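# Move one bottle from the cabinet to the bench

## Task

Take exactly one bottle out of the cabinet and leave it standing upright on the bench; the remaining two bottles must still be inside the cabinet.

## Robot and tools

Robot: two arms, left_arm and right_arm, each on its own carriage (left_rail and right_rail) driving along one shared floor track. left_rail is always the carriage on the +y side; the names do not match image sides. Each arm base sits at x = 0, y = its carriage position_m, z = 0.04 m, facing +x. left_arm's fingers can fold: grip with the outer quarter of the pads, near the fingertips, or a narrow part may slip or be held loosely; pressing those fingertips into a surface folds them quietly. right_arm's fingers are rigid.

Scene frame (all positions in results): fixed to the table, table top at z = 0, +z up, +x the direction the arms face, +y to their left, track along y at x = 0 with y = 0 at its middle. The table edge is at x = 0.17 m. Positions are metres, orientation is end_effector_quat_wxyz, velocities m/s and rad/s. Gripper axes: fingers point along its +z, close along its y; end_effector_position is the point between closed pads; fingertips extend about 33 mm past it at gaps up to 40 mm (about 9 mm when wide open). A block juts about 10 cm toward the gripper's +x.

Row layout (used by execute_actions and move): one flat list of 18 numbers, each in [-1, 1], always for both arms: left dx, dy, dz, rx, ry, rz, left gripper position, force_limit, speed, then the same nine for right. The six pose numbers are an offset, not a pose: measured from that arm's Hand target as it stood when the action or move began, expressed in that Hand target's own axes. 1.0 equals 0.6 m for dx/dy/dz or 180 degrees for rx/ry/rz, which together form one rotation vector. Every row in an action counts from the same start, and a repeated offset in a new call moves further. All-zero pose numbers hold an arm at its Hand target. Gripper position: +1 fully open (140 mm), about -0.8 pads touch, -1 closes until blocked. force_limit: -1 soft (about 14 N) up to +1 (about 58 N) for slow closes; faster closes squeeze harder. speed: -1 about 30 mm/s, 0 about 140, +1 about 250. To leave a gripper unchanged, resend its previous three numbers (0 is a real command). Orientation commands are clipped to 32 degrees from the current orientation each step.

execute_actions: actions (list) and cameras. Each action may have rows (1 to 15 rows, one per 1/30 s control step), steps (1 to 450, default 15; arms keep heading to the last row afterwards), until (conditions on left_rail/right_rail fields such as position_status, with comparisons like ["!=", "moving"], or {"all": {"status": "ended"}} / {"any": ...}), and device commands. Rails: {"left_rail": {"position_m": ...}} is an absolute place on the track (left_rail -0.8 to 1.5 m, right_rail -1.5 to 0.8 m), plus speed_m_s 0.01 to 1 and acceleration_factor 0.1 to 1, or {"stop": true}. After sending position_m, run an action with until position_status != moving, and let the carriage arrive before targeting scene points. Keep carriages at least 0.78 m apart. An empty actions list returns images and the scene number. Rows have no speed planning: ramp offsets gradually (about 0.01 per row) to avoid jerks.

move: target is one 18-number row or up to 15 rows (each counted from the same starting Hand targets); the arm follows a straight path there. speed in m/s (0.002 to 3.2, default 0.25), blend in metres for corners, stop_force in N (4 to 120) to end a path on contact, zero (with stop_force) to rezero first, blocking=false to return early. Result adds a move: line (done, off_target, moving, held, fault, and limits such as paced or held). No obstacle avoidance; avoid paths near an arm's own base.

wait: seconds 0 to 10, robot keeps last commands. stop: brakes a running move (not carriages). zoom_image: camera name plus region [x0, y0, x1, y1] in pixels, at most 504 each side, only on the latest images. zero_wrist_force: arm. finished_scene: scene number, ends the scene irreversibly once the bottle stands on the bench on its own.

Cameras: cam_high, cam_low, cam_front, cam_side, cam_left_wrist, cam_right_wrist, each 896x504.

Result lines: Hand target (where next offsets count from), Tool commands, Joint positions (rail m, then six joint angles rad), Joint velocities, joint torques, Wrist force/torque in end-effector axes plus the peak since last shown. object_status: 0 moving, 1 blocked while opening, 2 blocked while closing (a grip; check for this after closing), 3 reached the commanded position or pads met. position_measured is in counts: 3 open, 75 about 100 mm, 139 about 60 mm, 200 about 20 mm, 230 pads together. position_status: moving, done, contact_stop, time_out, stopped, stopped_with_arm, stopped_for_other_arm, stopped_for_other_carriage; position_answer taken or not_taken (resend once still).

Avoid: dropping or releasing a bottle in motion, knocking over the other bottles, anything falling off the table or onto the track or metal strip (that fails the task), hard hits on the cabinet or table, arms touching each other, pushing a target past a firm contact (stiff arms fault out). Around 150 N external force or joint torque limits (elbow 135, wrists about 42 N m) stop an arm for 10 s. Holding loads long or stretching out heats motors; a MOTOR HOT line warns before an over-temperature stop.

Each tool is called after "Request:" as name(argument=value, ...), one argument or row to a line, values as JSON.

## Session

Request:
execute_actions(
  actions=[],
)

Scene clock: 0.00 s.
left_arm: end_effector_position=(+0.3563, +1.0684, +0.5790) position_measured=3 object_status=3 end_effector_quat_wxyz=(+0.000, +0.000, +1.000, +0.000) | right_arm: end_effector_position=(+0.3563, -1.0184, +0.5790) position_measured=3 object_status=3 end_effector_quat_wxyz=(+0.000, +0.000, +1.000, +0.000)
Joint positions: left_arm=[0.99 -0.281 -2.157 1.821 -1.235 -1.571 -0.28] | right_arm=[-1.097 -0.281 -2.157 1.821 -1.235 -1.571 -0.28]
Joint velocities: within noise
Joint torques (N m): no reading
Wrist force (N): no reading
Wrist torque (N m): no reading
Wrist force, peak (N): no reading
Hand target: left_arm +0.3563, +1.0684, +0.5790; +0.000, +0.000, +1.000, +0.000 | right_arm +0.3563, -1.0184, +0.5790; +0.000, +0.000, +1.000, +0.000
Tool commands: left_gripper/position=+1.0 left_gripper/force_limit=+1.0 left_gripper/speed=+1.0 right_gripper/position=+1.0 right_gripper/force_limit=+1.0 right_gripper/speed=+1.0
left_rail: position_m=0.990 position_status=done
right_rail: position_m=-1.097 position_status=done

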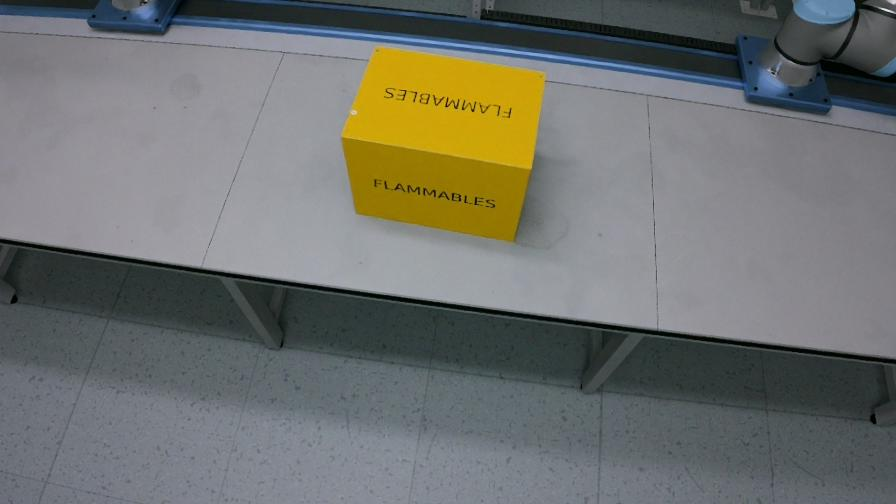

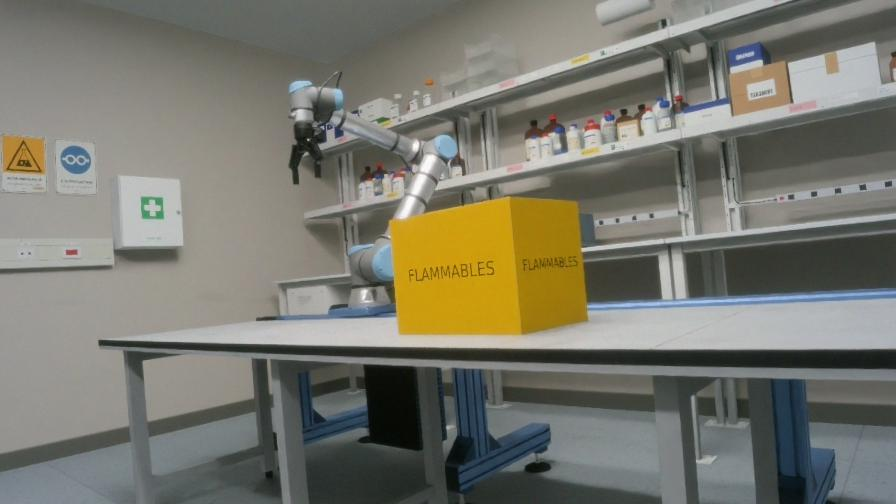

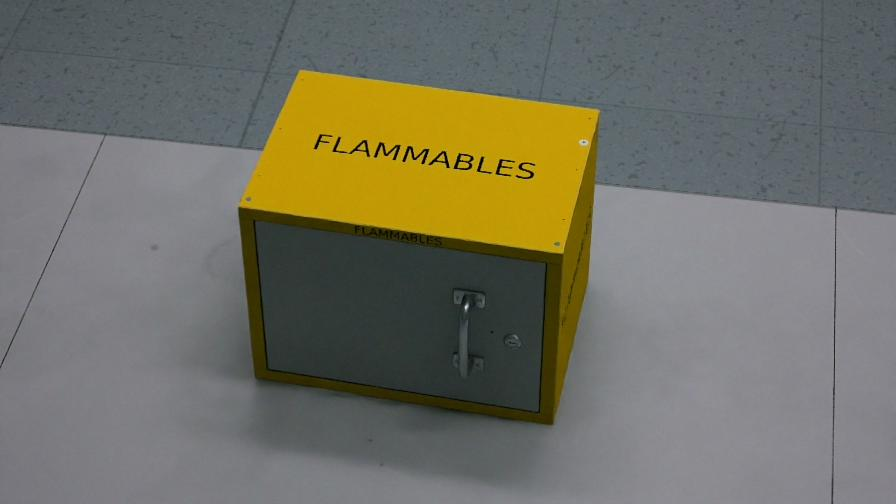

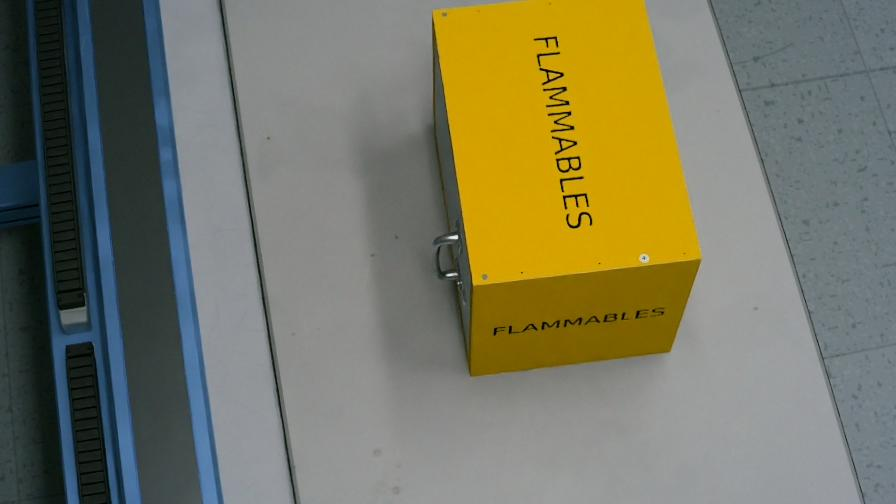

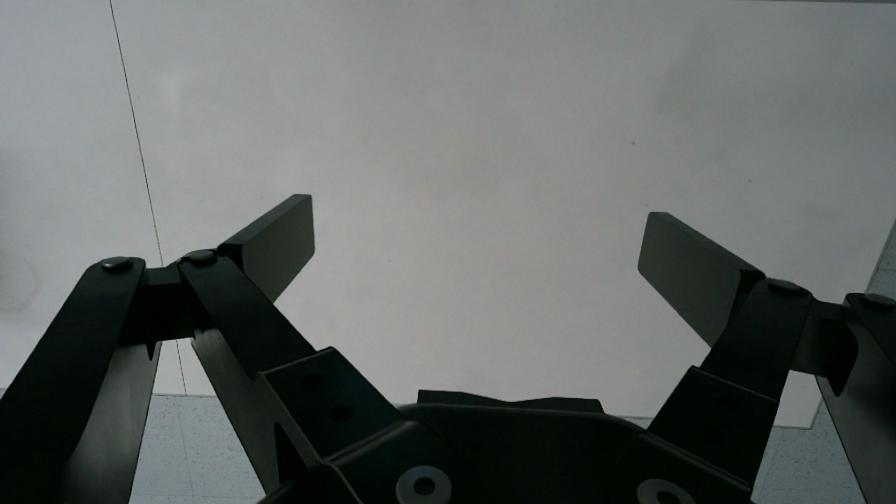

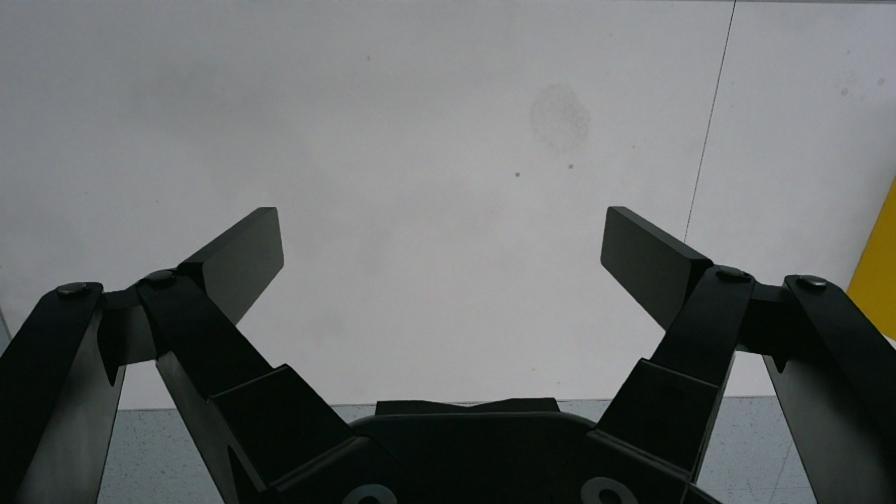

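Request:
execute_actions(
  actions=[
    {"right_rail":{"position_m":-0.7,"speed_m_s":0.4},"steps":120,"until":{"right_rail":{"position_status":["!=","moving"]}}},
  ],
)

Request:
move(
  target=[0,0,0,0,0,0,1,1,1,0.333,0.617,0.5,0,-0.5,0,1,1,1],
  speed=0.2,
)

Request:
move(
  target=[0,0,0,0,0,0,1,1,1,0.145,0.202,0.244,-0.164,0.136,-0.036,-0.15,0,-0.5],
  speed=0.12,
  cameras=["cam_right_wrist","cam_side"],
)

Scene clock: 19.27 s.
left_arm: end_effector_position=(+0.3563, +1.0684, +0.5790) position_measured=3 object_status=3 end_effector_quat_wxyz=(+0.000, +0.000, +1.000, +0.000) | right_arm: end_effector_position=(+0.3563, -0.6214, +0.5790) position_measured=3 object_status=3 end_effector_quat_wxyz=(+0.000, +0.000, +1.000, +0.000)
Joint positions: left_arm=[0.99 -0.281 -2.157 1.821 -1.235 -1.571 -0.28] | right_arm=[-0.7 -0.281 -2.157 1.821 -1.235 -1.571 -0.281]
Joint torques (N m): left_arm=[1.47 0.92 -52.39 -4.2 0.35 -0.24] | right_arm=[0.54 1.69 -46.9 -4.88 -0.41 0.56]
Wrist force (N): left_arm=[0.0 0.0 0.3] | right_arm=[-0.3 0.1 0.3]
Wrist torque (N m): left_arm=[0.02 0.00 0.01] | right_arm=[0.02 0.06 0.00]
Wrist force, peak (N): left_arm=[-0.1 0.1 0.6] | right_arm=[0.2 -2.7 0.3]
Hand target: left_arm +0.3563, +1.0684, +0.5790; +0.000, +0.000, +1.000, +0.000 | right_arm +0.3563, -0.6214, +0.5790; +0.000, +0.000, +1.000, +0.000
Tool commands: left_gripper/position=+1.0 left_gripper/force_limit=+1.0 left_gripper/speed=+1.0 right_gripper/position=+1.0 right_gripper/force_limit=+1.0 right_gripper/speed=+1.0
left_rail: position_m=0.990 position_status=done
right_rail: position_m=-0.700 speed_m_s=0.40 position_status=done

Scene clock: 23.80 s.
left_arm: end_effector_position=(+0.3563, +1.0684, +0.5790) position_measured=3 object_status=3 end_effector_quat_wxyz=(+0.000, +0.000, +1.000, +0.000) | right_arm: end_effector_position=(+0.1577, -0.2512, +0.2790) position_measured=3 object_status=3 end_effector_quat_wxyz=(+0.707, -0.007, +0.707, +0.007)
Joint positions: left_arm=[0.99 -0.281 -2.157 1.821 -1.235 -1.571 -0.28] | right_arm=[-0.7 1.59 -1.333 2.581 -2.858 -3.142 1.532]
Joint torques (N m): left_arm=[0.16 1.54 -51.61 -4.21 0.14 -0.21] | right_arm=[-10.73 -26.51 -31.87 -6.66 -6.85 3.47]
Wrist force (N): left_arm=[-0.1 0.0 0.1] | right_arm=[0.4 0.5 2.9]
Wrist torque (N m): left_arm=[-0.01 0.01 0.01] | right_arm=[-0.08 -0.49 -0.24]
Wrist force, peak (N): left_arm=[-0.1 -0.3 0.5] | right_arm=[2.0 1.0 2.5]
Hand target: left_arm +0.3563, +1.0684, +0.5790; +0.000, +0.000, +1.000, +0.000 | right_arm +0.1566, -0.2512, +0.2790; +0.707, +0.000, +0.707, +0.000
Off the commanded pose: left_arm 0.000 m, 0 deg | right_arm 0.001 m, 1 deg.
left_rail: position_m=0.990 position_status=done
right_rail: position_m=-0.700 speed_m_s=0.40 position_status=done
move: done

Scene clock: 27.13 s.
left_arm: end_effector_position=(+0.3563, +1.0684, +0.5790) position_measured=3 object_status=3 end_effector_quat_wxyz=(+0.000, +0.000, +1.000, +0.000) | right_arm: end_effector_position=(+0.3029, -0.1300, +0.1920) position_measured=148 object_status=3 end_effector_quat_wxyz=(+0.519, -0.218, +0.815, +0.139)
Joint positions: left_arm=[0.99 -0.281 -2.157 1.821 -1.235 -1.571 -0.28] | right_arm=[-0.7 1.054 -1.205 2.595 -4.035 -2.047 0.245]
Joint torques (N m): left_arm=[-0.75 1.58 -51.95 -4.58 0.02 -0.07] | right_arm=[-9.77 -55.22 -26.07 -2.04 1.11 -2.72]
Wrist force (N): left_arm=[0.1 0.1 0.2] | right_arm=[0.4 0.3 2.0]
Wrist torque (N m): left_arm=[0.03 -0.02 0.00] | right_arm=[-0.05 -0.41 -0.06]
Wrist force, peak (N): left_arm=[-0.1 0.0 0.7] | right_arm=[0.8 0.8 3.0]
Hand target: left_arm +0.3563, +1.0684, +0.5790; +0.000, +0.000, +1.000, +0.000 | right_arm +0.3030, -0.1300, +0.1920; +0.519, -0.218, +0.815, +0.139
Off the commanded pose: left_arm 0.000 m, 0 deg | right_arm 0.000 m, 0 deg.
left_rail: position_m=0.990 position_status=done
right_rail: position_m=-0.700 speed_m_s=0.40 position_status=done
move: done
Images, in order (width x height): cam_side 896x504, cam_right_wrist 896x504.

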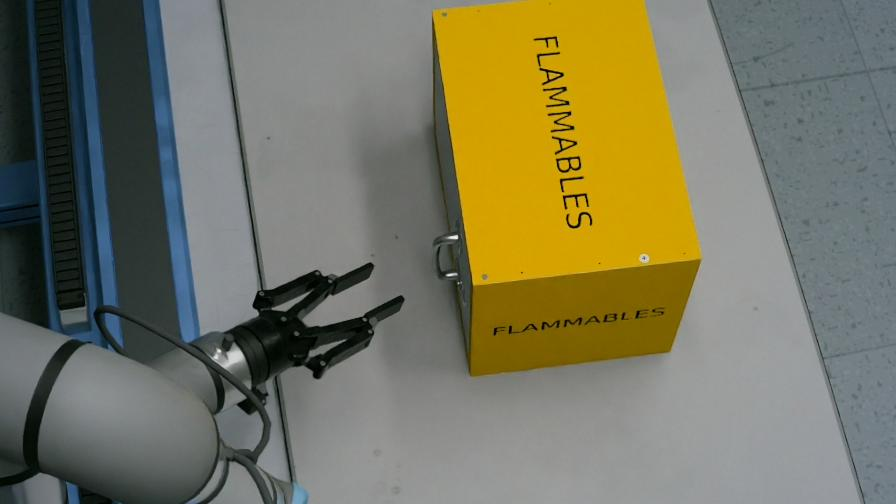

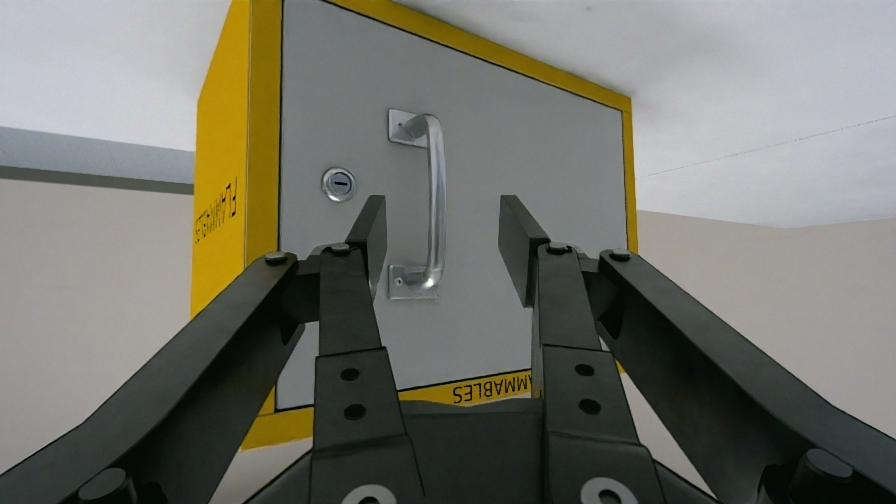

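Request:
move(
  target=[
    [0,0,0,0,0,0,1,1,1,0.117,-0.017,-0.228,-0.115,-0.172,-0.113,1,1,1],
  ],
  speed=0.002,
  blocking=false,
)

Request:
stop(
)

Scene clock: 51.37 s.
left_arm: end_effector_position=(+0.3563, +1.0684, +0.5790) position_measured=3 object_status=3 end_effector_quat_wxyz=(+0.000, +0.000, +1.000, +0.000) | right_arm: end_effector_position=(+0.3028, -0.1302, +0.1920) position_measured=4 object_status=0 end_effector_quat_wxyz=(+0.519, -0.218, +0.814, +0.140) end_effector_velocity=(-0.001, -0.001, -0.001) end_effector_angular_velocity=(+0.000, -0.002, +0.004)
Joint positions: left_arm=[0.99 -0.281 -2.157 1.821 -1.235 -1.571 -0.28] | right_arm=[-0.7 1.054 -1.204 2.596 -4.038 -2.046 0.243]
Joint velocities: left_arm=[within noise] | right_arm=[0 0 0.003 0.003 -0.009 0.003 -0.003]
Joint torques (N m): left_arm=[-1.07 0.5 -52.15 -4.58 0.52 0.01] | right_arm=[-7.38 -27.69 -0.02 -7.78 1.71 -3.15]
Wrist force (N): left_arm=[0.0 -0.3 0.2] | right_arm=[-0.2 0.5 1.9]
Wrist torque (N m): left_arm=[-0.08 -0.01 0.01] | right_arm=[0.01 -0.33 -0.06]
Wrist force, peak (N): left_arm=[-0.4 0.4 0.6] | right_arm=[0.4 0.3 2.5]
Hand target: left_arm +0.3563, +1.0684, +0.5790; +0.000, +0.000, +1.000, +0.000 | right_arm +0.3026, -0.1303, +0.1920; +0.519, -0.218, +0.814, +0.140
Tool commands: left_gripper/position=+1.0 left_gripper/force_limit=+1.0 left_gripper/speed=+1.0 right_gripper/position=+1.0 right_gripper/force_limit=+1.0 right_gripper/speed=+1.0
Off the commanded pose: left_arm 0.000 m, 0 deg | right_arm 0.154 m, 42 deg.
left_rail: position_m=0.990 position_status=done
right_rail: position_m=-0.700 speed_m_s=0.40 position_status=done
move: running

Scene clock: 51.60 s.
left_arm: end_effector_position=(+0.3563, +1.0684, +0.5790) position_measured=3 object_status=3 end_effector_quat_wxyz=(+0.000, +0.000, +1.000, +0.000) | right_arm: end_effector_position=(+0.3026, -0.1303, +0.1920) position_measured=3 object_status=3 end_effector_quat_wxyz=(+0.519, -0.218, +0.814, +0.140)
Joint positions: left_arm=[0.99 -0.281 -2.157 1.821 -1.235 -1.571 -0.28] | right_arm=[-0.7 1.054 -1.204 2.596 -4.039 -2.046 0.243]
Joint velocities: within noise
Joint torques (N m): left_arm=[1.57 1.78 -51.18 -4.42 0.15 -0.31] | right_arm=[-4.67 -29.58 -0.23 -7.99 1.61 -2.79]
Wrist force (N): left_arm=[0.2 -0.2 0.5] | right_arm=[-0.2 0.4 2.0]
Wrist torque (N m): left_arm=[-0.04 -0.04 0.00] | right_arm=[-0.02 -0.32 -0.07]
Wrist force, peak (N): left_arm=[-0.1 -0.2 0.5] | right_arm=[0.3 0.6 2.3]
Hand target: left_arm +0.3563, +1.0684, +0.5790; +0.000, +0.000, +1.000, +0.000 | right_arm +0.3026, -0.1303, +0.1920; +0.519, -0.218, +0.814, +0.140 (not the last commanded pose)
Tool commands: left_gripper/position=+1.0 left_gripper/force_limit=+1.0 left_gripper/speed=+1.0 right_gripper/position=+1.0 right_gripper/force_limit=+1.0 right_gripper/speed=+1.0
Off the commanded pose: left_arm 0.000 m, 0 deg | right_arm 0.154 m, 42 deg.
left_rail: position_m=0.990 position_status=done
right_rail: position_m=-0.700 speed_m_s=0.40 position_status=done
earlier move: stopped

Request:
move(
  target=[
    [0,0,0,0,0,0,1,1,1,0,-0.053,-0.3437,0.164,-0.136,0.036,1,1,1],
    [0,0,0,0,0,0,1,1,1,0,-0.053,-0.3437,0.234,-0.175,0.034,1,1,1],
  ],
  speed=0.15,
)

Scene clock: 65.13 s.
left_arm: end_effector_position=(+0.3563, +1.0684, +0.5790) position_measured=3 object_status=3 end_effector_quat_wxyz=(+0.000, +0.000, +1.000, +0.000) | right_arm: end_effector_position=(+0.2034, -0.2120, +0.2508) position_measured=3 object_status=3 end_effector_quat_wxyz=(+0.655, -0.073, +0.751, +0.048)
Joint positions: left_arm=[0.99 -0.281 -2.157 1.821 -1.235 -1.571 -0.28] | right_arm=[-0.7 1.464 -1.072 2.525 -4.123 -2.833 0.428]
Joint torques (N m): left_arm=[0.27 2.22 -52.92 -4.35 0.66 -0.12] | right_arm=[-12.37 -61.62 4.07 -5.79 0.33 -2.12]
Wrist force (N): left_arm=[0.1 -0.1 0.1] | right_arm=[-0.1 0.4 2.6]
Wrist torque (N m): left_arm=[-0.02 -0.02 0.00] | right_arm=[-0.04 -0.34 -0.22]
Wrist force, peak (N): left_arm=[-0.1 -0.3 0.7] | right_arm=[1.3 3.0 -1.9]
Hand target: left_arm +0.3563, +1.0684, +0.5790; +0.000, +0.000, +1.000, +0.000 | right_arm +0.2034, -0.2120, +0.2508; +0.655, -0.073, +0.751, +0.048 (not the last commanded pose)
Off the commanded pose: left_arm 0.000 m, 0 deg | right_arm 0.067 m, 27 deg.
left_rail: position_m=0.990 position_status=done
right_rail: position_m=-0.700 speed_m_s=0.40 position_status=done
move: held (right_arm; a check stopped the path); path passed 0 of 2 targets; limits=held
pose unreachable (right arm): on one or more control steps of this call, first in action 0 (counted from 0), this arm could not follow its commanded pose, so it was not sent that pose on those steps. It may still have moved: this result reports where it is.
cause: moving toward the commanded pose would bring two parts of the arm too close to each other (its gripper and another part of the arm, with joints 5 (wrist 1) to 7 (wrist 3) between them, 7 mm apart when it was first held).

Request:
move(
  target=[0,0,0,0,0,0,1,1,1,-0.543,-0.728,0.059,0.0335,0.455,0.0507,1,1,1],
  speed=0.2,
  cameras=["cam_front"],
)

Scene clock: 79.33 s.
left_arm: end_effector_position=(+0.3563, +1.0684, +0.5790) position_measured=3 object_status=3 end_effector_quat_wxyz=(+0.000, +0.000, +1.000, +0.000) | right_arm: end_effector_position=(+0.3564, -0.6208, +0.5788) position_measured=3 object_status=3 end_effector_quat_wxyz=(+0.001, +0.000, +1.000, +0.000)
Joint positions: left_arm=[0.99 -0.281 -2.157 1.821 -1.235 -1.571 -0.28] | right_arm=[-0.7 -0.278 -2.157 1.822 -1.237 -1.571 -0.278]
Joint torques (N m): left_arm=[-1.07 4.4 -51.95 -4.71 0.54 0.25] | right_arm=[-11.53 14.79 -60.22 -2.39 -2.96 -3.16]
Wrist force (N): left_arm=[0.0 0.2 0.2] | right_arm=[-0.2 0.1 0.5]
Wrist torque (N m): left_arm=[0.04 0.00 0.00] | right_arm=[0.02 0.04 0.00]
Wrist force, peak (N): left_arm=[-0.3 -0.3 0.6] | right_arm=[1.7 1.2 2.6]
Hand target: left_arm +0.3563, +1.0684, +0.5790; +0.000, +0.000, +1.000, +0.000 | right_arm +0.3564, -0.6208, +0.5789; +0.000, +0.000, +1.000, +0.000
Off the commanded pose: left_arm 0.000 m, 0 deg | right_arm 0.000 m, 0 deg.
left_rail: position_m=0.990 position_status=done
right_rail: position_m=-0.700 speed_m_s=0.40 position_status=done
move: done
Images, in order (width x height): cam_front 896x504.

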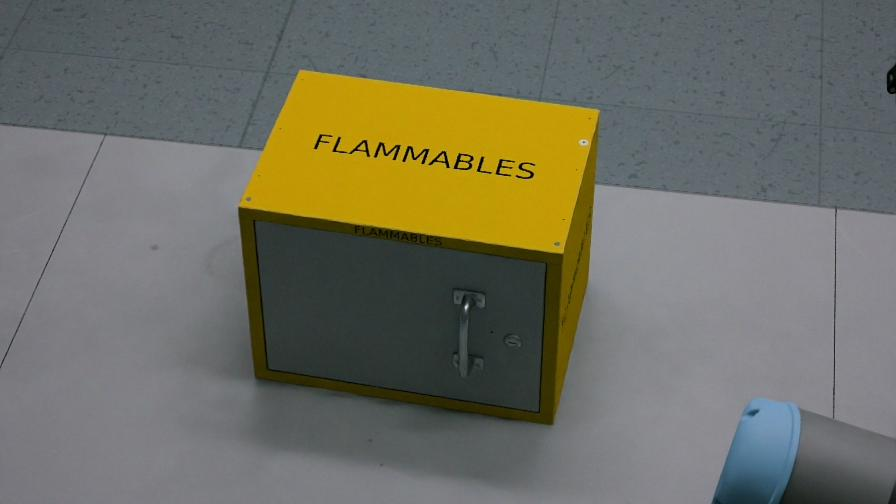

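Request:
move(
  target=[0,0,0,0,0,0,1,1,1,0.333,0.617,0.5,0.0875,-0.495,0.0875,1,1,1],
  speed=0.2,
)

Request:
move(
  target=[0,0,0,0,0,0,1,1,1,0.115,0.211,0.088,-0.111,-0.066,0.012,1,1,1],
  speed=0.1,
)

Scene clock: 99.03 s.
left_arm: end_effector_position=(+0.3563, +1.0684, +0.5790) position_measured=3 object_status=3 end_effector_quat_wxyz=(+0.000, +0.000, +1.000, +0.000) | right_arm: end_effector_position=(+0.1569, -0.2508, +0.2784) position_measured=3 object_status=3 end_effector_quat_wxyz=(+0.697, +0.123, +0.695, -0.123)
Joint positions: left_arm=[0.99 -0.281 -2.157 1.821 -1.235 -1.571 -0.28] | right_arm=[-0.7 1.551 -1.293 2.099 -0.798 -2.811 3.15]
Joint torques (N m): left_arm=[-1.03 3.17 -52.5 -4.62 0.45 -0.08] | right_arm=[-11.1 -39.87 -43.16 3.56 2.3 3.97]
Wrist force (N): left_arm=[0.0 0.1 0.3] | right_arm=[0.4 0.2 2.7]
Wrist torque (N m): left_arm=[0.02 0.01 0.00] | right_arm=[-0.10 -0.46 -0.22]
Wrist force, peak (N): left_arm=[-0.2 -0.5 0.6] | right_arm=[1.1 0.2 2.8]
Hand target: left_arm +0.3563, +1.0684, +0.5790; +0.000, +0.000, +1.000, +0.000 | right_arm +0.1569, -0.2508, +0.2784; +0.697, +0.123, +0.695, -0.123
Off the commanded pose: left_arm 0.000 m, 0 deg | right_arm 0.000 m, 0 deg.
left_rail: position_m=0.990 position_status=done
right_rail: position_m=-0.700 speed_m_s=0.40 position_status=done
move: done

Scene clock: 102.13 s.
left_arm: end_effector_position=(+0.3563, +1.0684, +0.5790) position_measured=3 object_status=3 end_effector_quat_wxyz=(+0.000, +0.000, +1.000, +0.000) | right_arm: end_effector_position=(+0.2489, -0.1483, +0.2087) position_measured=3 object_status=3 end_effector_quat_wxyz=(+0.761, +0.052, +0.644, -0.057)
Joint positions: left_arm=[0.99 -0.281 -2.157 1.821 -1.235 -1.571 -0.28] | right_arm=[-0.7 1.417 -0.79 1.864 0.486 -2.975 4.707]
Joint torques (N m): left_arm=[0.1 3.96 -52.12 -4.52 0.48 0.11] | right_arm=[12.65 -88.95 -30.05 2.52 0.1 -2.82]
Wrist force (N): left_arm=[0.1 -0.3 0.2] | right_arm=[0.4 0.4 3.0]
Wrist torque (N m): left_arm=[-0.06 -0.03 0.01] | right_arm=[-0.08 -0.45 -0.09]
Wrist force, peak (N): left_arm=[-0.5 0.0 0.3] | right_arm=[5.3 -2.7 3.1]
Hand target: left_arm +0.3563, +1.0684, +0.5790; +0.000, +0.000, +1.000, +0.000 | right_arm +0.2489, -0.1483, +0.2087; +0.761, +0.052, +0.644, -0.057 (not the last commanded pose)
Off the commanded pose: left_arm 0.000 m, 0 deg | right_arm 0.002 m, 9 deg.
left_rail: position_m=0.990 position_status=done
right_rail: position_m=-0.700 speed_m_s=0.40 position_status=done
led back after a hold (right arm): the arm was led back toward your command in small steps, so it may still be short of it.
move: held (right_arm; a check stopped the path); limits=held
pose unreachable (right arm): on one or more control steps of this call, first in action 0 (counted from 0), this arm could not follow its commanded pose, so it was not sent that pose on those steps. It may still have moved: this result reports where it is.
cause: moving toward the commanded pose would bring two parts of the arm too close to each other (its gripper and another part of the arm, with joints 5 (wrist 1) to 7 (wrist 3) between them, 14 mm apart when it was first held).

Request:
move(
  target=[0,0,0,0,0,0,1,1,1,-0.094,-0.095,-0.055,0.062,0.052,-0.007,1,1,1],
  speed=0.1,
)

Request:
move(
  target=[0,0,0,0,0,0,1,1,1,0,0,0.05,-0.222,0,0,1,1,1],
  speed=0.15,
)

Scene clock: 128.50 s.
left_arm: end_effector_position=(+0.3563, +1.0684, +0.5790) position_measured=3 object_status=3 end_effector_quat_wxyz=(+0.000, +0.000, +1.000, +0.000) | right_arm: end_effector_position=(+0.1987, -0.1984, +0.2585) position_measured=3 object_status=3 end_effector_quat_wxyz=(+0.697, +0.123, +0.695, -0.123)
Joint positions: left_arm=[0.99 -0.281 -2.157 1.821 -1.235 -1.571 -0.28] | right_arm=[-0.7 1.484 -1.211 2.028 -0.807 -2.878 3.151]
Joint torques (N m): left_arm=[-0.26 5.38 -52.92 -4.65 0.65 0.21] | right_arm=[-9.92 -71.36 -17.36 -1.51 2.25 -2.58]
Wrist force (N): left_arm=[-0.2 0.0 0.3] | right_arm=[0.3 1.0 2.3]
Wrist torque (N m): left_arm=[-0.01 0.05 0.01] | right_arm=[0.05 -0.42 -0.11]
Wrist force, peak (N): left_arm=[0.1 -0.1 0.6] | right_arm=[1.1 1.1 3.6]
Hand target: left_arm +0.3563, +1.0684, +0.5790; +0.000, +0.000, +1.000, +0.000 | right_arm +0.1987, -0.1984, +0.2585; +0.697, +0.123, +0.695, -0.123
Off the commanded pose: left_arm 0.000 m, 0 deg | right_arm 0.000 m, 0 deg.
left_rail: position_m=0.990 position_status=done
right_rail: position_m=-0.700 speed_m_s=0.40 position_status=done
move: done

Scene clock: 131.43 s.
left_arm: end_effector_position=(+0.3563, +1.0684, +0.5790) position_measured=3 object_status=3 end_effector_quat_wxyz=(+0.000, +0.000, +1.000, +0.000) | right_arm: end_effector_position=(+0.2269, -0.2087, +0.2586) position_measured=3 object_status=3 end_effector_quat_wxyz=(+0.697, -0.123, +0.696, +0.122)
Joint positions: left_arm=[0.99 -0.281 -2.157 1.821 -1.235 -1.571 -0.28] | right_arm=[-0.7 1.348 -1.571 2.493 -0.925 -3.712 3.137]
Joint torques (N m): left_arm=[0.28 4.45 -52.54 -4.37 0.32 0.08] | right_arm=[-9.51 -40.85 -16.24 -4.21 -2.83 -2.93]
Wrist force (N): left_arm=[0.2 0.3 0.3] | right_arm=[1.2 0.6 2.5]
Wrist torque (N m): left_arm=[0.06 -0.05 0.00] | right_arm=[-0.05 -0.62 -0.12]
Wrist force, peak (N): left_arm=[0.3 -0.2 0.5] | right_arm=[1.2 0.0 3.2]
Hand target: left_arm +0.3563, +1.0684, +0.5790; +0.000, +0.000, +1.000, +0.000 | right_arm +0.2269, -0.2087, +0.2586; +0.697, -0.123, +0.696, +0.122
Off the commanded pose: left_arm 0.000 m, 0 deg | right_arm 0.000 m, 0 deg.
left_rail: position_m=0.990 position_status=done
right_rail: position_m=-0.700 speed_m_s=0.40 position_status=done
move: done

Request:
move(
  target=[0,0,0,0,0,0,1,1,1,0.111,0.08,0.164,-0.055,0.139,-0.011,1,1,1],
  speed=0.12,
)

Request:
execute_actions(
  actions=[
    {"rows":[[0,0,0,0,0,0,1,1,1,0,0,0,0,0,0,-0.15,0,-0.5]],"steps":60},
  ],
  cameras=["cam_right_wrist","cam_side"],
)

Scene clock: 141.17 s.
left_arm: end_effector_position=(+0.3563, +1.0684, +0.5790) position_measured=3 object_status=3 end_effector_quat_wxyz=(+0.000, +0.000, +1.000, +0.000) | right_arm: end_effector_position=(+0.3032, -0.1302, +0.1921) position_measured=3 object_status=3 end_effector_quat_wxyz=(+0.519, -0.217, +0.815, +0.139)
Joint positions: left_arm=[0.99 -0.281 -2.157 1.821 -1.235 -1.571 -0.28] | right_arm=[-0.7 1.054 -1.538 2.293 -0.259 -4.235 3.387]
Joint torques (N m): left_arm=[-1.6 5.04 -52.48 -4.3 0.9 0.13] | right_arm=[-12.2 -23.67 -45.87 2.22 -1.52 -2.23]
Wrist force (N): left_arm=[0.0 0.0 0.2] | right_arm=[0.6 -0.1 1.7]
Wrist torque (N m): left_arm=[0.01 0.01 0.00] | right_arm=[-0.12 -0.50 -0.20]
Wrist force, peak (N): left_arm=[0.3 -0.1 0.7] | right_arm=[1.3 0.6 3.2]
Hand target: left_arm +0.3563, +1.0684, +0.5790; +0.000, +0.000, +1.000, +0.000 | right_arm +0.3032, -0.1302, +0.1921; +0.519, -0.217, +0.815, +0.139
Off the commanded pose: left_arm 0.000 m, 0 deg | right_arm 0.000 m, 0 deg.
left_rail: position_m=0.990 position_status=done
right_rail: position_m=-0.700 speed_m_s=0.40 position_status=done
move: done

Scene clock: 143.37 s.
left_arm: end_effector_position=(+0.3563, +1.0684, +0.5790) position_measured=3 object_status=3 end_effector_quat_wxyz=(+0.000, +0.000, +1.000, +0.000) | right_arm: end_effector_position=(+0.3032, -0.1302, +0.1921) position_measured=148 object_status=3 end_effector_quat_wxyz=(+0.519, -0.217, +0.815, +0.139)
Joint positions: left_arm=[0.99 -0.281 -2.157 1.821 -1.235 -1.571 -0.28] | right_arm=[-0.7 1.054 -1.538 2.293 -0.259 -4.235 3.387]
Joint torques (N m): left_arm=[-0.79 6.96 -52.39 -4.48 0.87 0.31] | right_arm=[-10.39 -22.05 -45.26 1.75 -1.78 -2.36]
Wrist force (N): left_arm=[0.1 0.1 0.0] | right_arm=[0.3 0.3 2.0]
Wrist torque (N m): left_arm=[0.02 -0.01 0.01] | right_arm=[-0.02 -0.40 -0.20]
Wrist force, peak (N): left_arm=[0.0 -0.5 0.6] | right_arm=[0.5 -0.2 2.6]
Hand target: left_arm +0.3563, +1.0684, +0.5790; +0.000, +0.000, +1.000, +0.000 | right_arm +0.3032, -0.1302, +0.1921; +0.519, -0.217, +0.815, +0.139
Off the commanded pose: left_arm 0.000 m, 0 deg | right_arm 0.000 m, 0 deg.
left_rail: position_m=0.990 position_status=done
right_rail: position_m=-0.700 speed_m_s=0.40 position_status=done
Images, in order (width x height): cam_side 896x504, cam_right_wrist 896x504.

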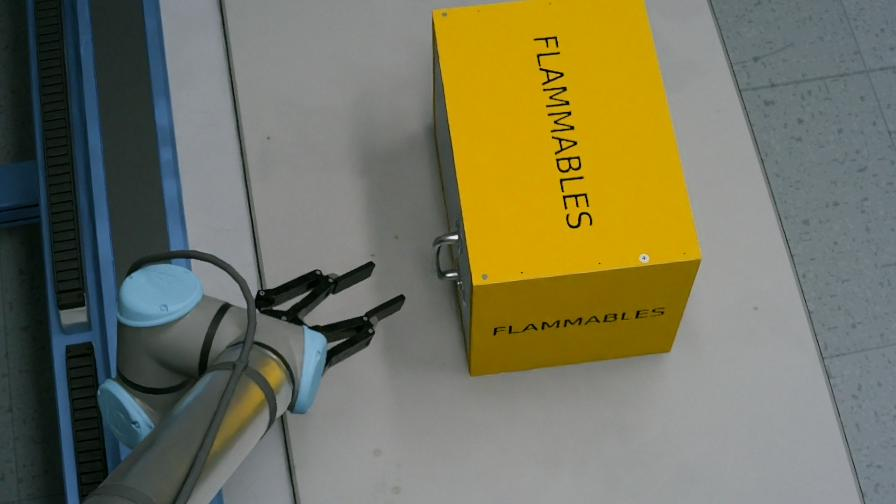

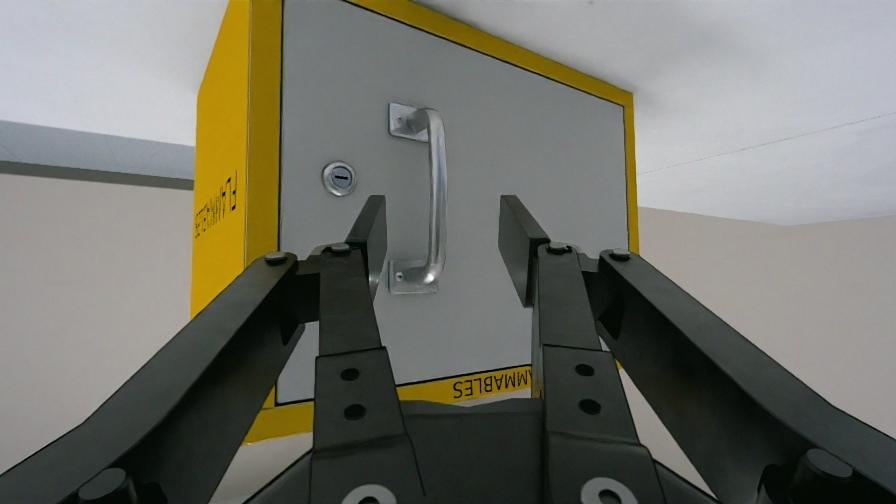

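Identical to scene 1. Replay.

Request:
move(
  target=[0,0,0,0,0,0,1,1,1,0,-0.012,0.15,0,0,0,-0.15,0,-0.5],
  speed=0.06,
  stop_force=12,
)

Request:
execute_actions(
  actions=[
    {"rows":[[0,0,0,0,0,0,1,1,1,0,0,0,0,0,0,-1,0,-1]],"steps":75},
  ],
  cameras=["cam_right_wrist"],
)

Scene clock: 150.60 s.
left_arm: end_effector_position=(+0.3563, +1.0684, +0.5790) position_measured=3 object_status=3 end_effector_quat_wxyz=(+0.000, +0.000, +1.000, +0.000) | right_arm: end_effector_position=(+0.3775, -0.0957, +0.1540) position_measured=148 object_status=3 end_effector_quat_wxyz=(+0.519, -0.217, +0.815, +0.139)
Joint positions: left_arm=[0.99 -0.281 -2.157 1.821 -1.235 -1.571 -0.28] | right_arm=[-0.7 0.946 -1.411 2.239 -0.355 -4.331 3.331]
Joint torques (N m): left_arm=[-1.11 7.6 -53.07 -4.56 1.18 0.36] | right_arm=[-10.25 -30.75 -43.84 -2.58 -2.15 -2.97]
Wrist force (N): left_arm=[0.0 0.0 -0.1] | right_arm=[0.3 -0.4 1.6]
Wrist torque (N m): left_arm=[0.01 -0.01 0.00] | right_arm=[-0.17 -0.39 -0.07]
Wrist force, peak (N): left_arm=[0.5 0.1 0.5] | right_arm=[0.5 -0.6 2.4]
Hand target: left_arm +0.3563, +1.0684, +0.5790; +0.000, +0.000, +1.000, +0.000 | right_arm +0.3775, -0.0957, +0.1540; +0.519, -0.217, +0.815, +0.139
Off the commanded pose: left_arm 0.000 m, 0 deg | right_arm 0.000 m, 0 deg.
left_rail: position_m=0.990 position_status=done
right_rail: position_m=-0.700 speed_m_s=0.40 position_status=done
move: done

Scene clock: 153.30 s.
left_arm: end_effector_position=(+0.3563, +1.0684, +0.5790) position_measured=3 object_status=3 end_effector_quat_wxyz=(+0.000, +0.000, +1.000, +0.000) | right_arm: end_effector_position=(+0.3775, -0.0957, +0.1541) position_measured=215 object_status=2 end_effector_quat_wxyz=(+0.519, -0.217, +0.815, +0.139)
Joint positions: left_arm=[0.99 -0.281 -2.157 1.821 -1.235 -1.571 -0.28] | right_arm=[-0.7 0.946 -1.411 2.239 -0.355 -4.331 3.331]
Joint torques (N m): left_arm=[-0.77 5.6 -52.34 -4.52 0.84 0.29] | right_arm=[-10.83 -35.95 -27.22 1.4 10.28 -1.33]
Wrist force (N): left_arm=[0.1 0.0 0.2] | right_arm=[2.6 16.2 -7.6]
Wrist torque (N m): left_arm=[0.00 -0.01 0.00] | right_arm=[-0.48 -0.41 -0.48]
Wrist force, peak (N): left_arm=[-0.2 -0.1 0.6] | right_arm=[3.4 19.0 -2.2]
Hand target: left_arm +0.3563, +1.0684, +0.5790; +0.000, +0.000, +1.000, +0.000 | right_arm +0.3775, -0.0957, +0.1540; +0.519, -0.217, +0.815, +0.139
Off the commanded pose: left_arm 0.000 m, 0 deg | right_arm 0.000 m, 0 deg.
left_rail: position_m=0.990 position_status=done
right_rail: position_m=-0.700 speed_m_s=0.40 position_status=done
Images, in order (width x height): cam_right_wrist 896x504.

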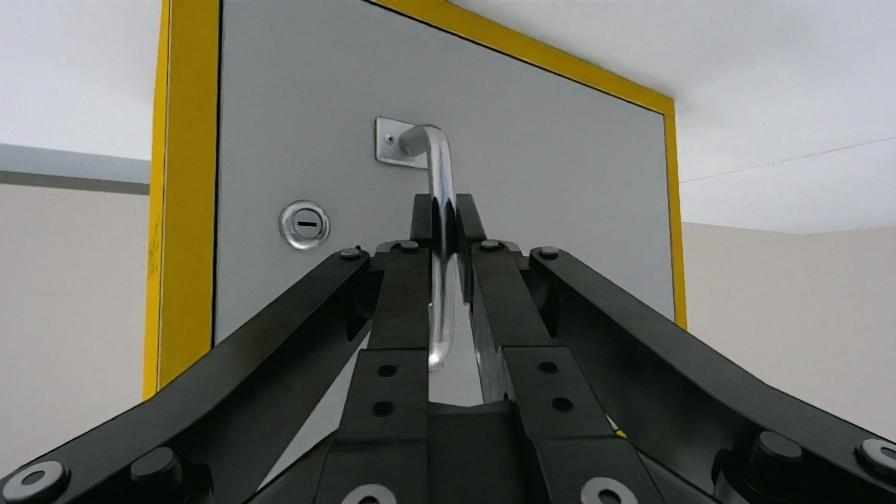

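Request:
move(
  target=[
    [0,0,0,0,0,0,1,1,1,0.0205,0.049,-0.044,0,0,0,-1,0,-1],
    [0,0,0,0,0,0,1,1,1,0.037,0.1075,-0.079,0,0,0,-1,0,-1],
    [0,0,0,0,0,0,1,1,1,0.0485,0.1705,-0.104,0,0,0,-1,0,-1],
    [0,0,0,0,0,0,1,1,1,0.056,0.238,-0.12,0,0,0,-1,0,-1],
  ],
  speed=0.035,
  blend=0.01,
  stop_force=50,
  cameras=["cam_side"],
)

Scene clock: 163.43 s.
left_arm: end_effector_position=(+0.3563, +1.0684, +0.5790) position_measured=3 object_status=3 end_effector_quat_wxyz=(+0.000, +0.000, +1.000, +0.000) | right_arm: end_effector_position=(+0.2374, -0.0115, +0.1543) position_measured=215 object_status=2 end_effector_quat_wxyz=(+0.519, -0.217, +0.815, +0.139)
Joint positions: left_arm=[0.99 -0.281 -2.157 1.821 -1.235 -1.571 -0.28] | right_arm=[-0.7 1.296 -1.284 2.084 -0.223 -4.027 3.534]
Joint torques (N m): left_arm=[0.65 7.2 -52.93 -4.64 0.95 0.56] | right_arm=[9.42 -40.78 -50.13 -0.29 1.53 4.32]
Wrist force (N): left_arm=[0.2 0.2 0.1] | right_arm=[0.6 -5.6 -11.7]
Wrist torque (N m): left_arm=[0.05 -0.03 0.00] | right_arm=[0.44 0.05 -0.69]
Wrist force, peak (N): left_arm=[0.1 -0.4 0.7] | right_arm=[2.6 16.5 -7.3]
Hand target: left_arm +0.3563, +1.0684, +0.5790; +0.000, +0.000, +1.000, +0.000 | right_arm +0.2374, -0.0115, +0.1543; +0.519, -0.217, +0.815, +0.139
Off the commanded pose: left_arm 0.000 m, 0 deg | right_arm 0.000 m, 0 deg.
left_rail: position_m=0.990 position_status=done
right_rail: position_m=-0.700 speed_m_s=0.40 position_status=done
move: done
Images, in order (width x height): cam_side 896x504.

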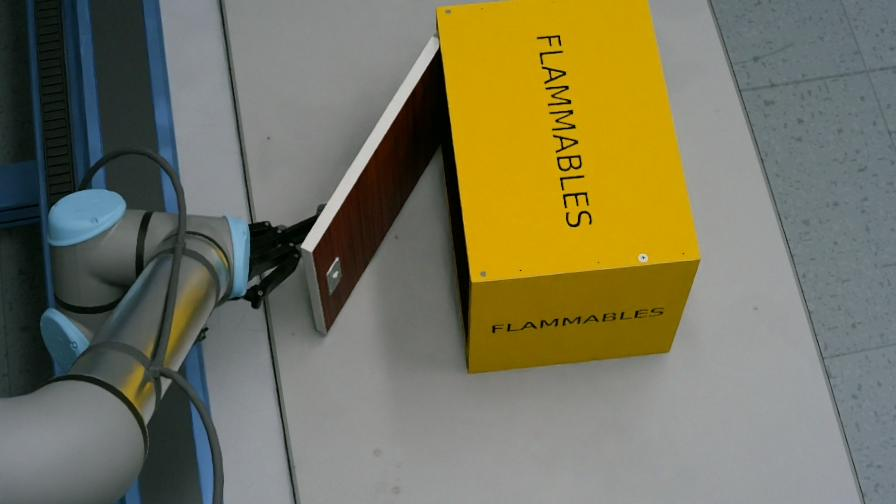

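Request:
execute_actions(
  actions=[
    {"rows":[[0,0,0,0,0,0,1,1,1,0,0,0,0,0,0,-0.5,0,-0.7]],"steps":45},
  ],
)

Request:
move(
  target=[0,0,0,0,0,0,1,1,1,0,0,-0.18,0,0,0,-0.5,0,-0.5],
  speed=0.1,
)

Request:
execute_actions(
  actions=[
    {"right_rail":{"position_m":-0.95,"speed_m_s":0.3},"rows":[[0,0,0,0,0,0,1,1,1,0,0,0,0,0,0,-1,-1,-0.5]],"steps":120,"until":{"right_rail":{"position_status":["!=","moving"]}}},
  ],
)

Request:
move(
  target=[0,0,0,0,0,0,1,1,1,-0.034,-0.129,0.231,0,0,0,-1,-1,-0.5],
  speed=0.15,
  cameras=["cam_side"],
)

Request:
execute_actions(
  actions=[
    {"right_rail":{"position_m":-0.53,"speed_m_s":0.07,"acceleration_factor":0.3},"steps":300,"until":{"right_rail":{"position_status":["!=","moving"]}}},
  ],
  cameras=["cam_side","cam_front","cam_right_wrist"],
)

Scene clock: 175.57 s.
left_arm: end_effector_position=(+0.3563, +1.0684, +0.5790) position_measured=3 object_status=3 end_effector_quat_wxyz=(+0.000, +0.000, +1.000, +0.000) | right_arm: end_effector_position=(+0.2374, -0.0115, +0.1542) position_measured=192 object_status=3 end_effector_quat_wxyz=(+0.519, -0.217, +0.815, +0.139)
Joint positions: left_arm=[0.99 -0.281 -2.157 1.821 -1.235 -1.571 -0.28] | right_arm=[-0.7 1.296 -1.284 2.084 -0.223 -4.027 3.534]
Joint torques (N m): left_arm=[0.47 7.2 -52.94 -4.6 1.01 0.37] | right_arm=[4.91 -56.75 -17.84 -0.29 1.17 -0.73]
Wrist force (N): left_arm=[0.0 -0.2 0.1] | right_arm=[-1.9 0.9 2.9]
Wrist torque (N m): left_arm=[-0.05 0.00 0.00] | right_arm=[0.10 0.14 -0.24]
Wrist force, peak (N): left_arm=[-0.2 0.1 0.7] | right_arm=[1.0 -5.3 -12.2]
Hand target: left_arm +0.3563, +1.0684, +0.5790; +0.000, +0.000, +1.000, +0.000 | right_arm +0.2374, -0.0115, +0.1543; +0.519, -0.217, +0.815, +0.139
Off the commanded pose: left_arm 0.000 m, 0 deg | right_arm 0.000 m, 0 deg.
left_rail: position_m=0.990 position_status=done
right_rail: position_m=-0.700 speed_m_s=0.40 position_status=done

Scene clock: 177.13 s.
left_arm: end_effector_position=(+0.3563, +1.0684, +0.5790) position_measured=3 object_status=3 end_effector_quat_wxyz=(+0.000, +0.000, +1.000, +0.000) | right_arm: end_effector_position=(+0.1526, -0.0606, +0.1997) position_measured=192 object_status=3 end_effector_quat_wxyz=(+0.519, -0.217, +0.815, +0.139)
Joint positions: left_arm=[0.99 -0.281 -2.157 1.821 -1.235 -1.571 -0.28] | right_arm=[-0.7 1.446 -1.379 2.114 -0.078 -3.904 3.653]
Joint torques (N m): left_arm=[-0.66 8.11 -53.02 -4.33 1.02 0.4] | right_arm=[14.34 -59.55 -43.52 3.14 3.87 3.57]
Wrist force (N): left_arm=[0.1 -0.2 0.2] | right_arm=[-1.5 1.2 2.4]
Wrist torque (N m): left_arm=[-0.03 -0.02 0.00] | right_arm=[0.18 0.04 -0.25]
Wrist force, peak (N): left_arm=[0.1 -0.3 0.6] | right_arm=[-1.8 1.8 4.3]
Hand target: left_arm +0.3563, +1.0684, +0.5790; +0.000, +0.000, +1.000, +0.000 | right_arm +0.1526, -0.0604, +0.1999; +0.519, -0.217, +0.815, +0.139
Off the commanded pose: left_arm 0.000 m, 0 deg | right_arm 0.000 m, 0 deg.
left_rail: position_m=0.990 position_status=done
right_rail: position_m=-0.700 speed_m_s=0.40 position_status=done
move: done

Scene clock: 178.60 s.
left_arm: end_effector_position=(+0.3563, +1.0684, +0.5790) position_measured=3 object_status=3 end_effector_quat_wxyz=(+0.000, +0.000, +1.000, +0.000) | right_arm: end_effector_position=(+0.1526, -0.3104, +0.1999) position_measured=232 object_status=3 end_effector_quat_wxyz=(+0.519, -0.217, +0.815, +0.139)
Joint positions: left_arm=[0.99 -0.281 -2.157 1.821 -1.235 -1.571 -0.28] | right_arm=[-0.95 1.447 -1.379 2.114 -0.077 -3.904 3.653]
Joint torques (N m): left_arm=[0.53 5.5 -53.27 -4.38 1.16 0.42] | right_arm=[3.4 -47.41 -35.82 -0.28 1.14 3.6]
Wrist force (N): left_arm=[-0.2 0.1 0.0] | right_arm=[-1.6 1.0 2.5]
Wrist torque (N m): left_arm=[0.03 0.05 0.00] | right_arm=[0.15 0.07 -0.25]
Wrist force, peak (N): left_arm=[-0.1 -0.1 0.5] | right_arm=[-2.5 3.1 3.7]
Hand target: left_arm +0.3563, +1.0684, +0.5790; +0.000, +0.000, +1.000, +0.000 | right_arm +0.1526, -0.3104, +0.1999; +0.519, -0.217, +0.815, +0.139
Off the commanded pose: left_arm 0.000 m, 0 deg | right_arm 0.000 m, 0 deg.
left_rail: position_m=0.990 position_status=done
right_rail: position_m=-0.950 speed_m_s=0.30 position_status=done

Scene clock: 180.20 s.
left_arm: end_effector_position=(+0.3563, +1.0684, +0.5790) position_measured=3 object_status=3 end_effector_quat_wxyz=(+0.000, +0.000, +1.000, +0.000) | right_arm: end_effector_position=(+0.3075, -0.3105, +0.1597) position_measured=232 object_status=3 end_effector_quat_wxyz=(+0.519, -0.217, +0.815, +0.139)
Joint positions: left_arm=[0.99 -0.281 -2.157 1.821 -1.235 -1.571 -0.28] | right_arm=[-0.95 1.123 -1.375 2.184 -0.295 -4.175 3.425]
Joint torques (N m): left_arm=[1.64 6.17 -52.82 -4.39 0.82 0.42] | right_arm=[-9.46 -35.29 -18.47 -2.28 -1.49 -2.5]
Wrist force (N): left_arm=[0.0 0.0 0.1] | right_arm=[-1.6 1.0 2.4]
Wrist torque (N m): left_arm=[0.02 0.01 0.01] | right_arm=[0.10 0.05 -0.10]
Wrist force, peak (N): left_arm=[-0.4 -0.1 0.6] | right_arm=[-1.9 -1.4 4.1]
Hand target: left_arm +0.3563, +1.0684, +0.5790; +0.000, +0.000, +1.000, +0.000 | right_arm +0.3075, -0.3105, +0.1597; +0.519, -0.217, +0.815, +0.139
Off the commanded pose: left_arm 0.000 m, 0 deg | right_arm 0.000 m, 0 deg.
left_rail: position_m=0.990 position_status=done
right_rail: position_m=-0.950 speed_m_s=0.30 position_status=done
move: done
Images, in order (width x height): cam_side 896x504.

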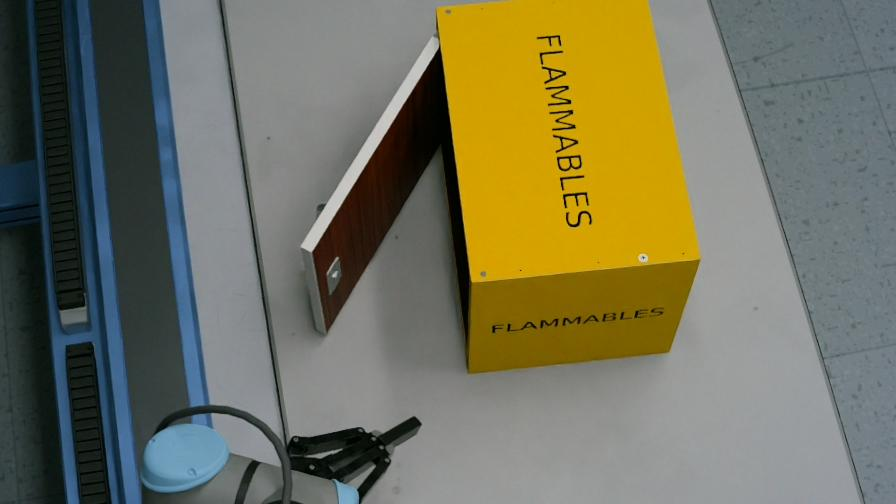

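Scene clock: 186.70 s.
left_arm: end_effector_position=(+0.3563, +1.0684, +0.5790) position_measured=3 object_status=3 end_effector_quat_wxyz=(+0.000, +0.000, +1.000, +0.000) | right_arm: end_effector_position=(+0.3075, +0.1095, +0.1597) position_measured=232 object_status=3 end_effector_quat_wxyz=(+0.519, -0.217, +0.815, +0.139)
Joint positions: left_arm=[0.99 -0.281 -2.157 1.821 -1.235 -1.571 -0.28] | right_arm=[-0.53 1.123 -1.375 2.184 -0.295 -4.175 3.425]
Joint torques (N m): left_arm=[-0.64 6.94 -52.48 -4.68 0.81 0.48] | right_arm=[-4.18 -44.26 -38.27 1.02 1.43 -2.25]
Wrist force (N): left_arm=[0.2 0.0 0.3] | right_arm=[-1.2 0.1 1.7]
Wrist torque (N m): left_arm=[0.00 -0.05 0.01] | right_arm=[-0.04 -0.01 -0.11]
Wrist force, peak (N): left_arm=[-0.2 -0.2 0.8] | right_arm=[0.4 -4.0 -0.4]
Hand target: left_arm +0.3563, +1.0684, +0.5790; +0.000, +0.000, +1.000, +0.000 | right_arm +0.3075, +0.1095, +0.1597; +0.519, -0.217, +0.815, +0.139
Tool commands: left_gripper/position=+1.0 left_gripper/force_limit=+1.0 left_gripper/speed=+1.0 right_gripper/position=-1.0 right_gripper/force_limit=-1.0 right_gripper/speed=-0.5
Off the commanded pose: left_arm 0.000 m, 0 deg | right_arm 0.000 m, 0 deg.
left_rail: position_m=0.990 position_status=done
right_rail: position_m=-0.530 speed_m_s=0.07 position_status=done
Images, in order (width x height): cam_front 896x504, cam_side 896x504, cam_right_wrist 896x504.

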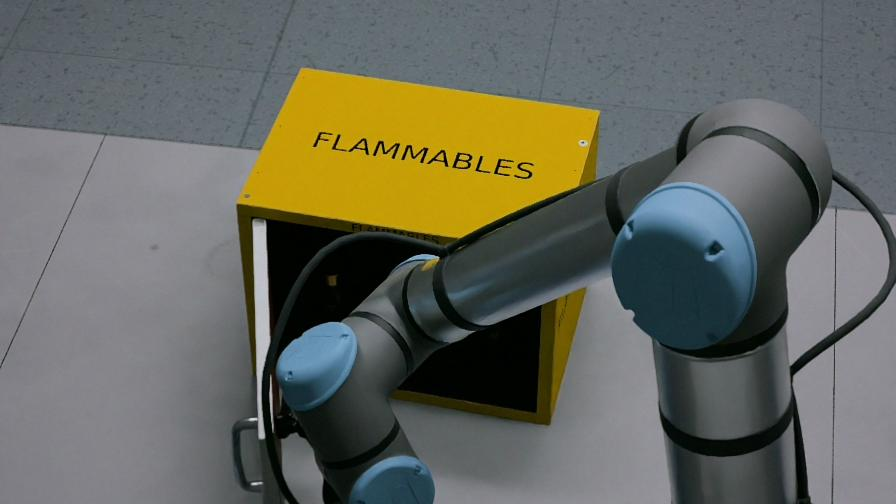

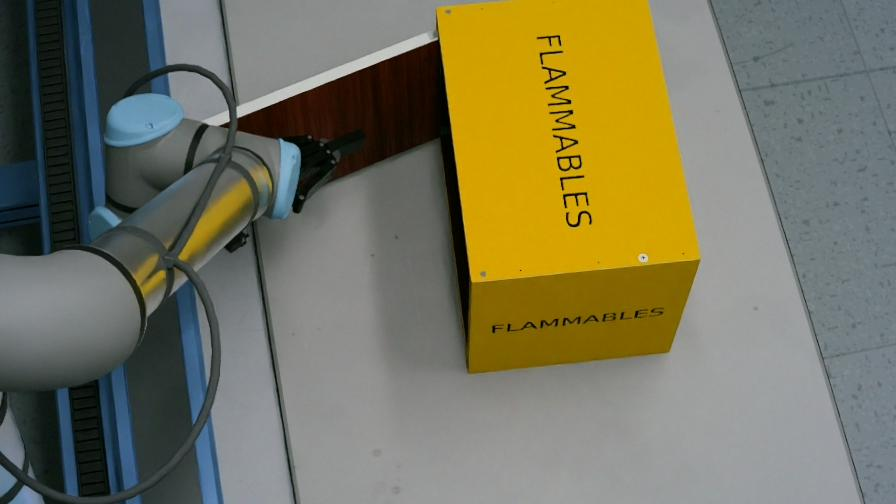

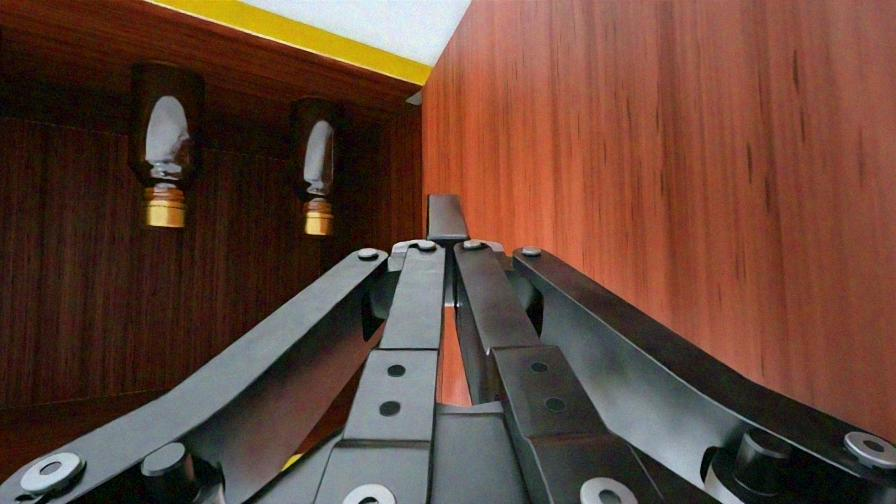

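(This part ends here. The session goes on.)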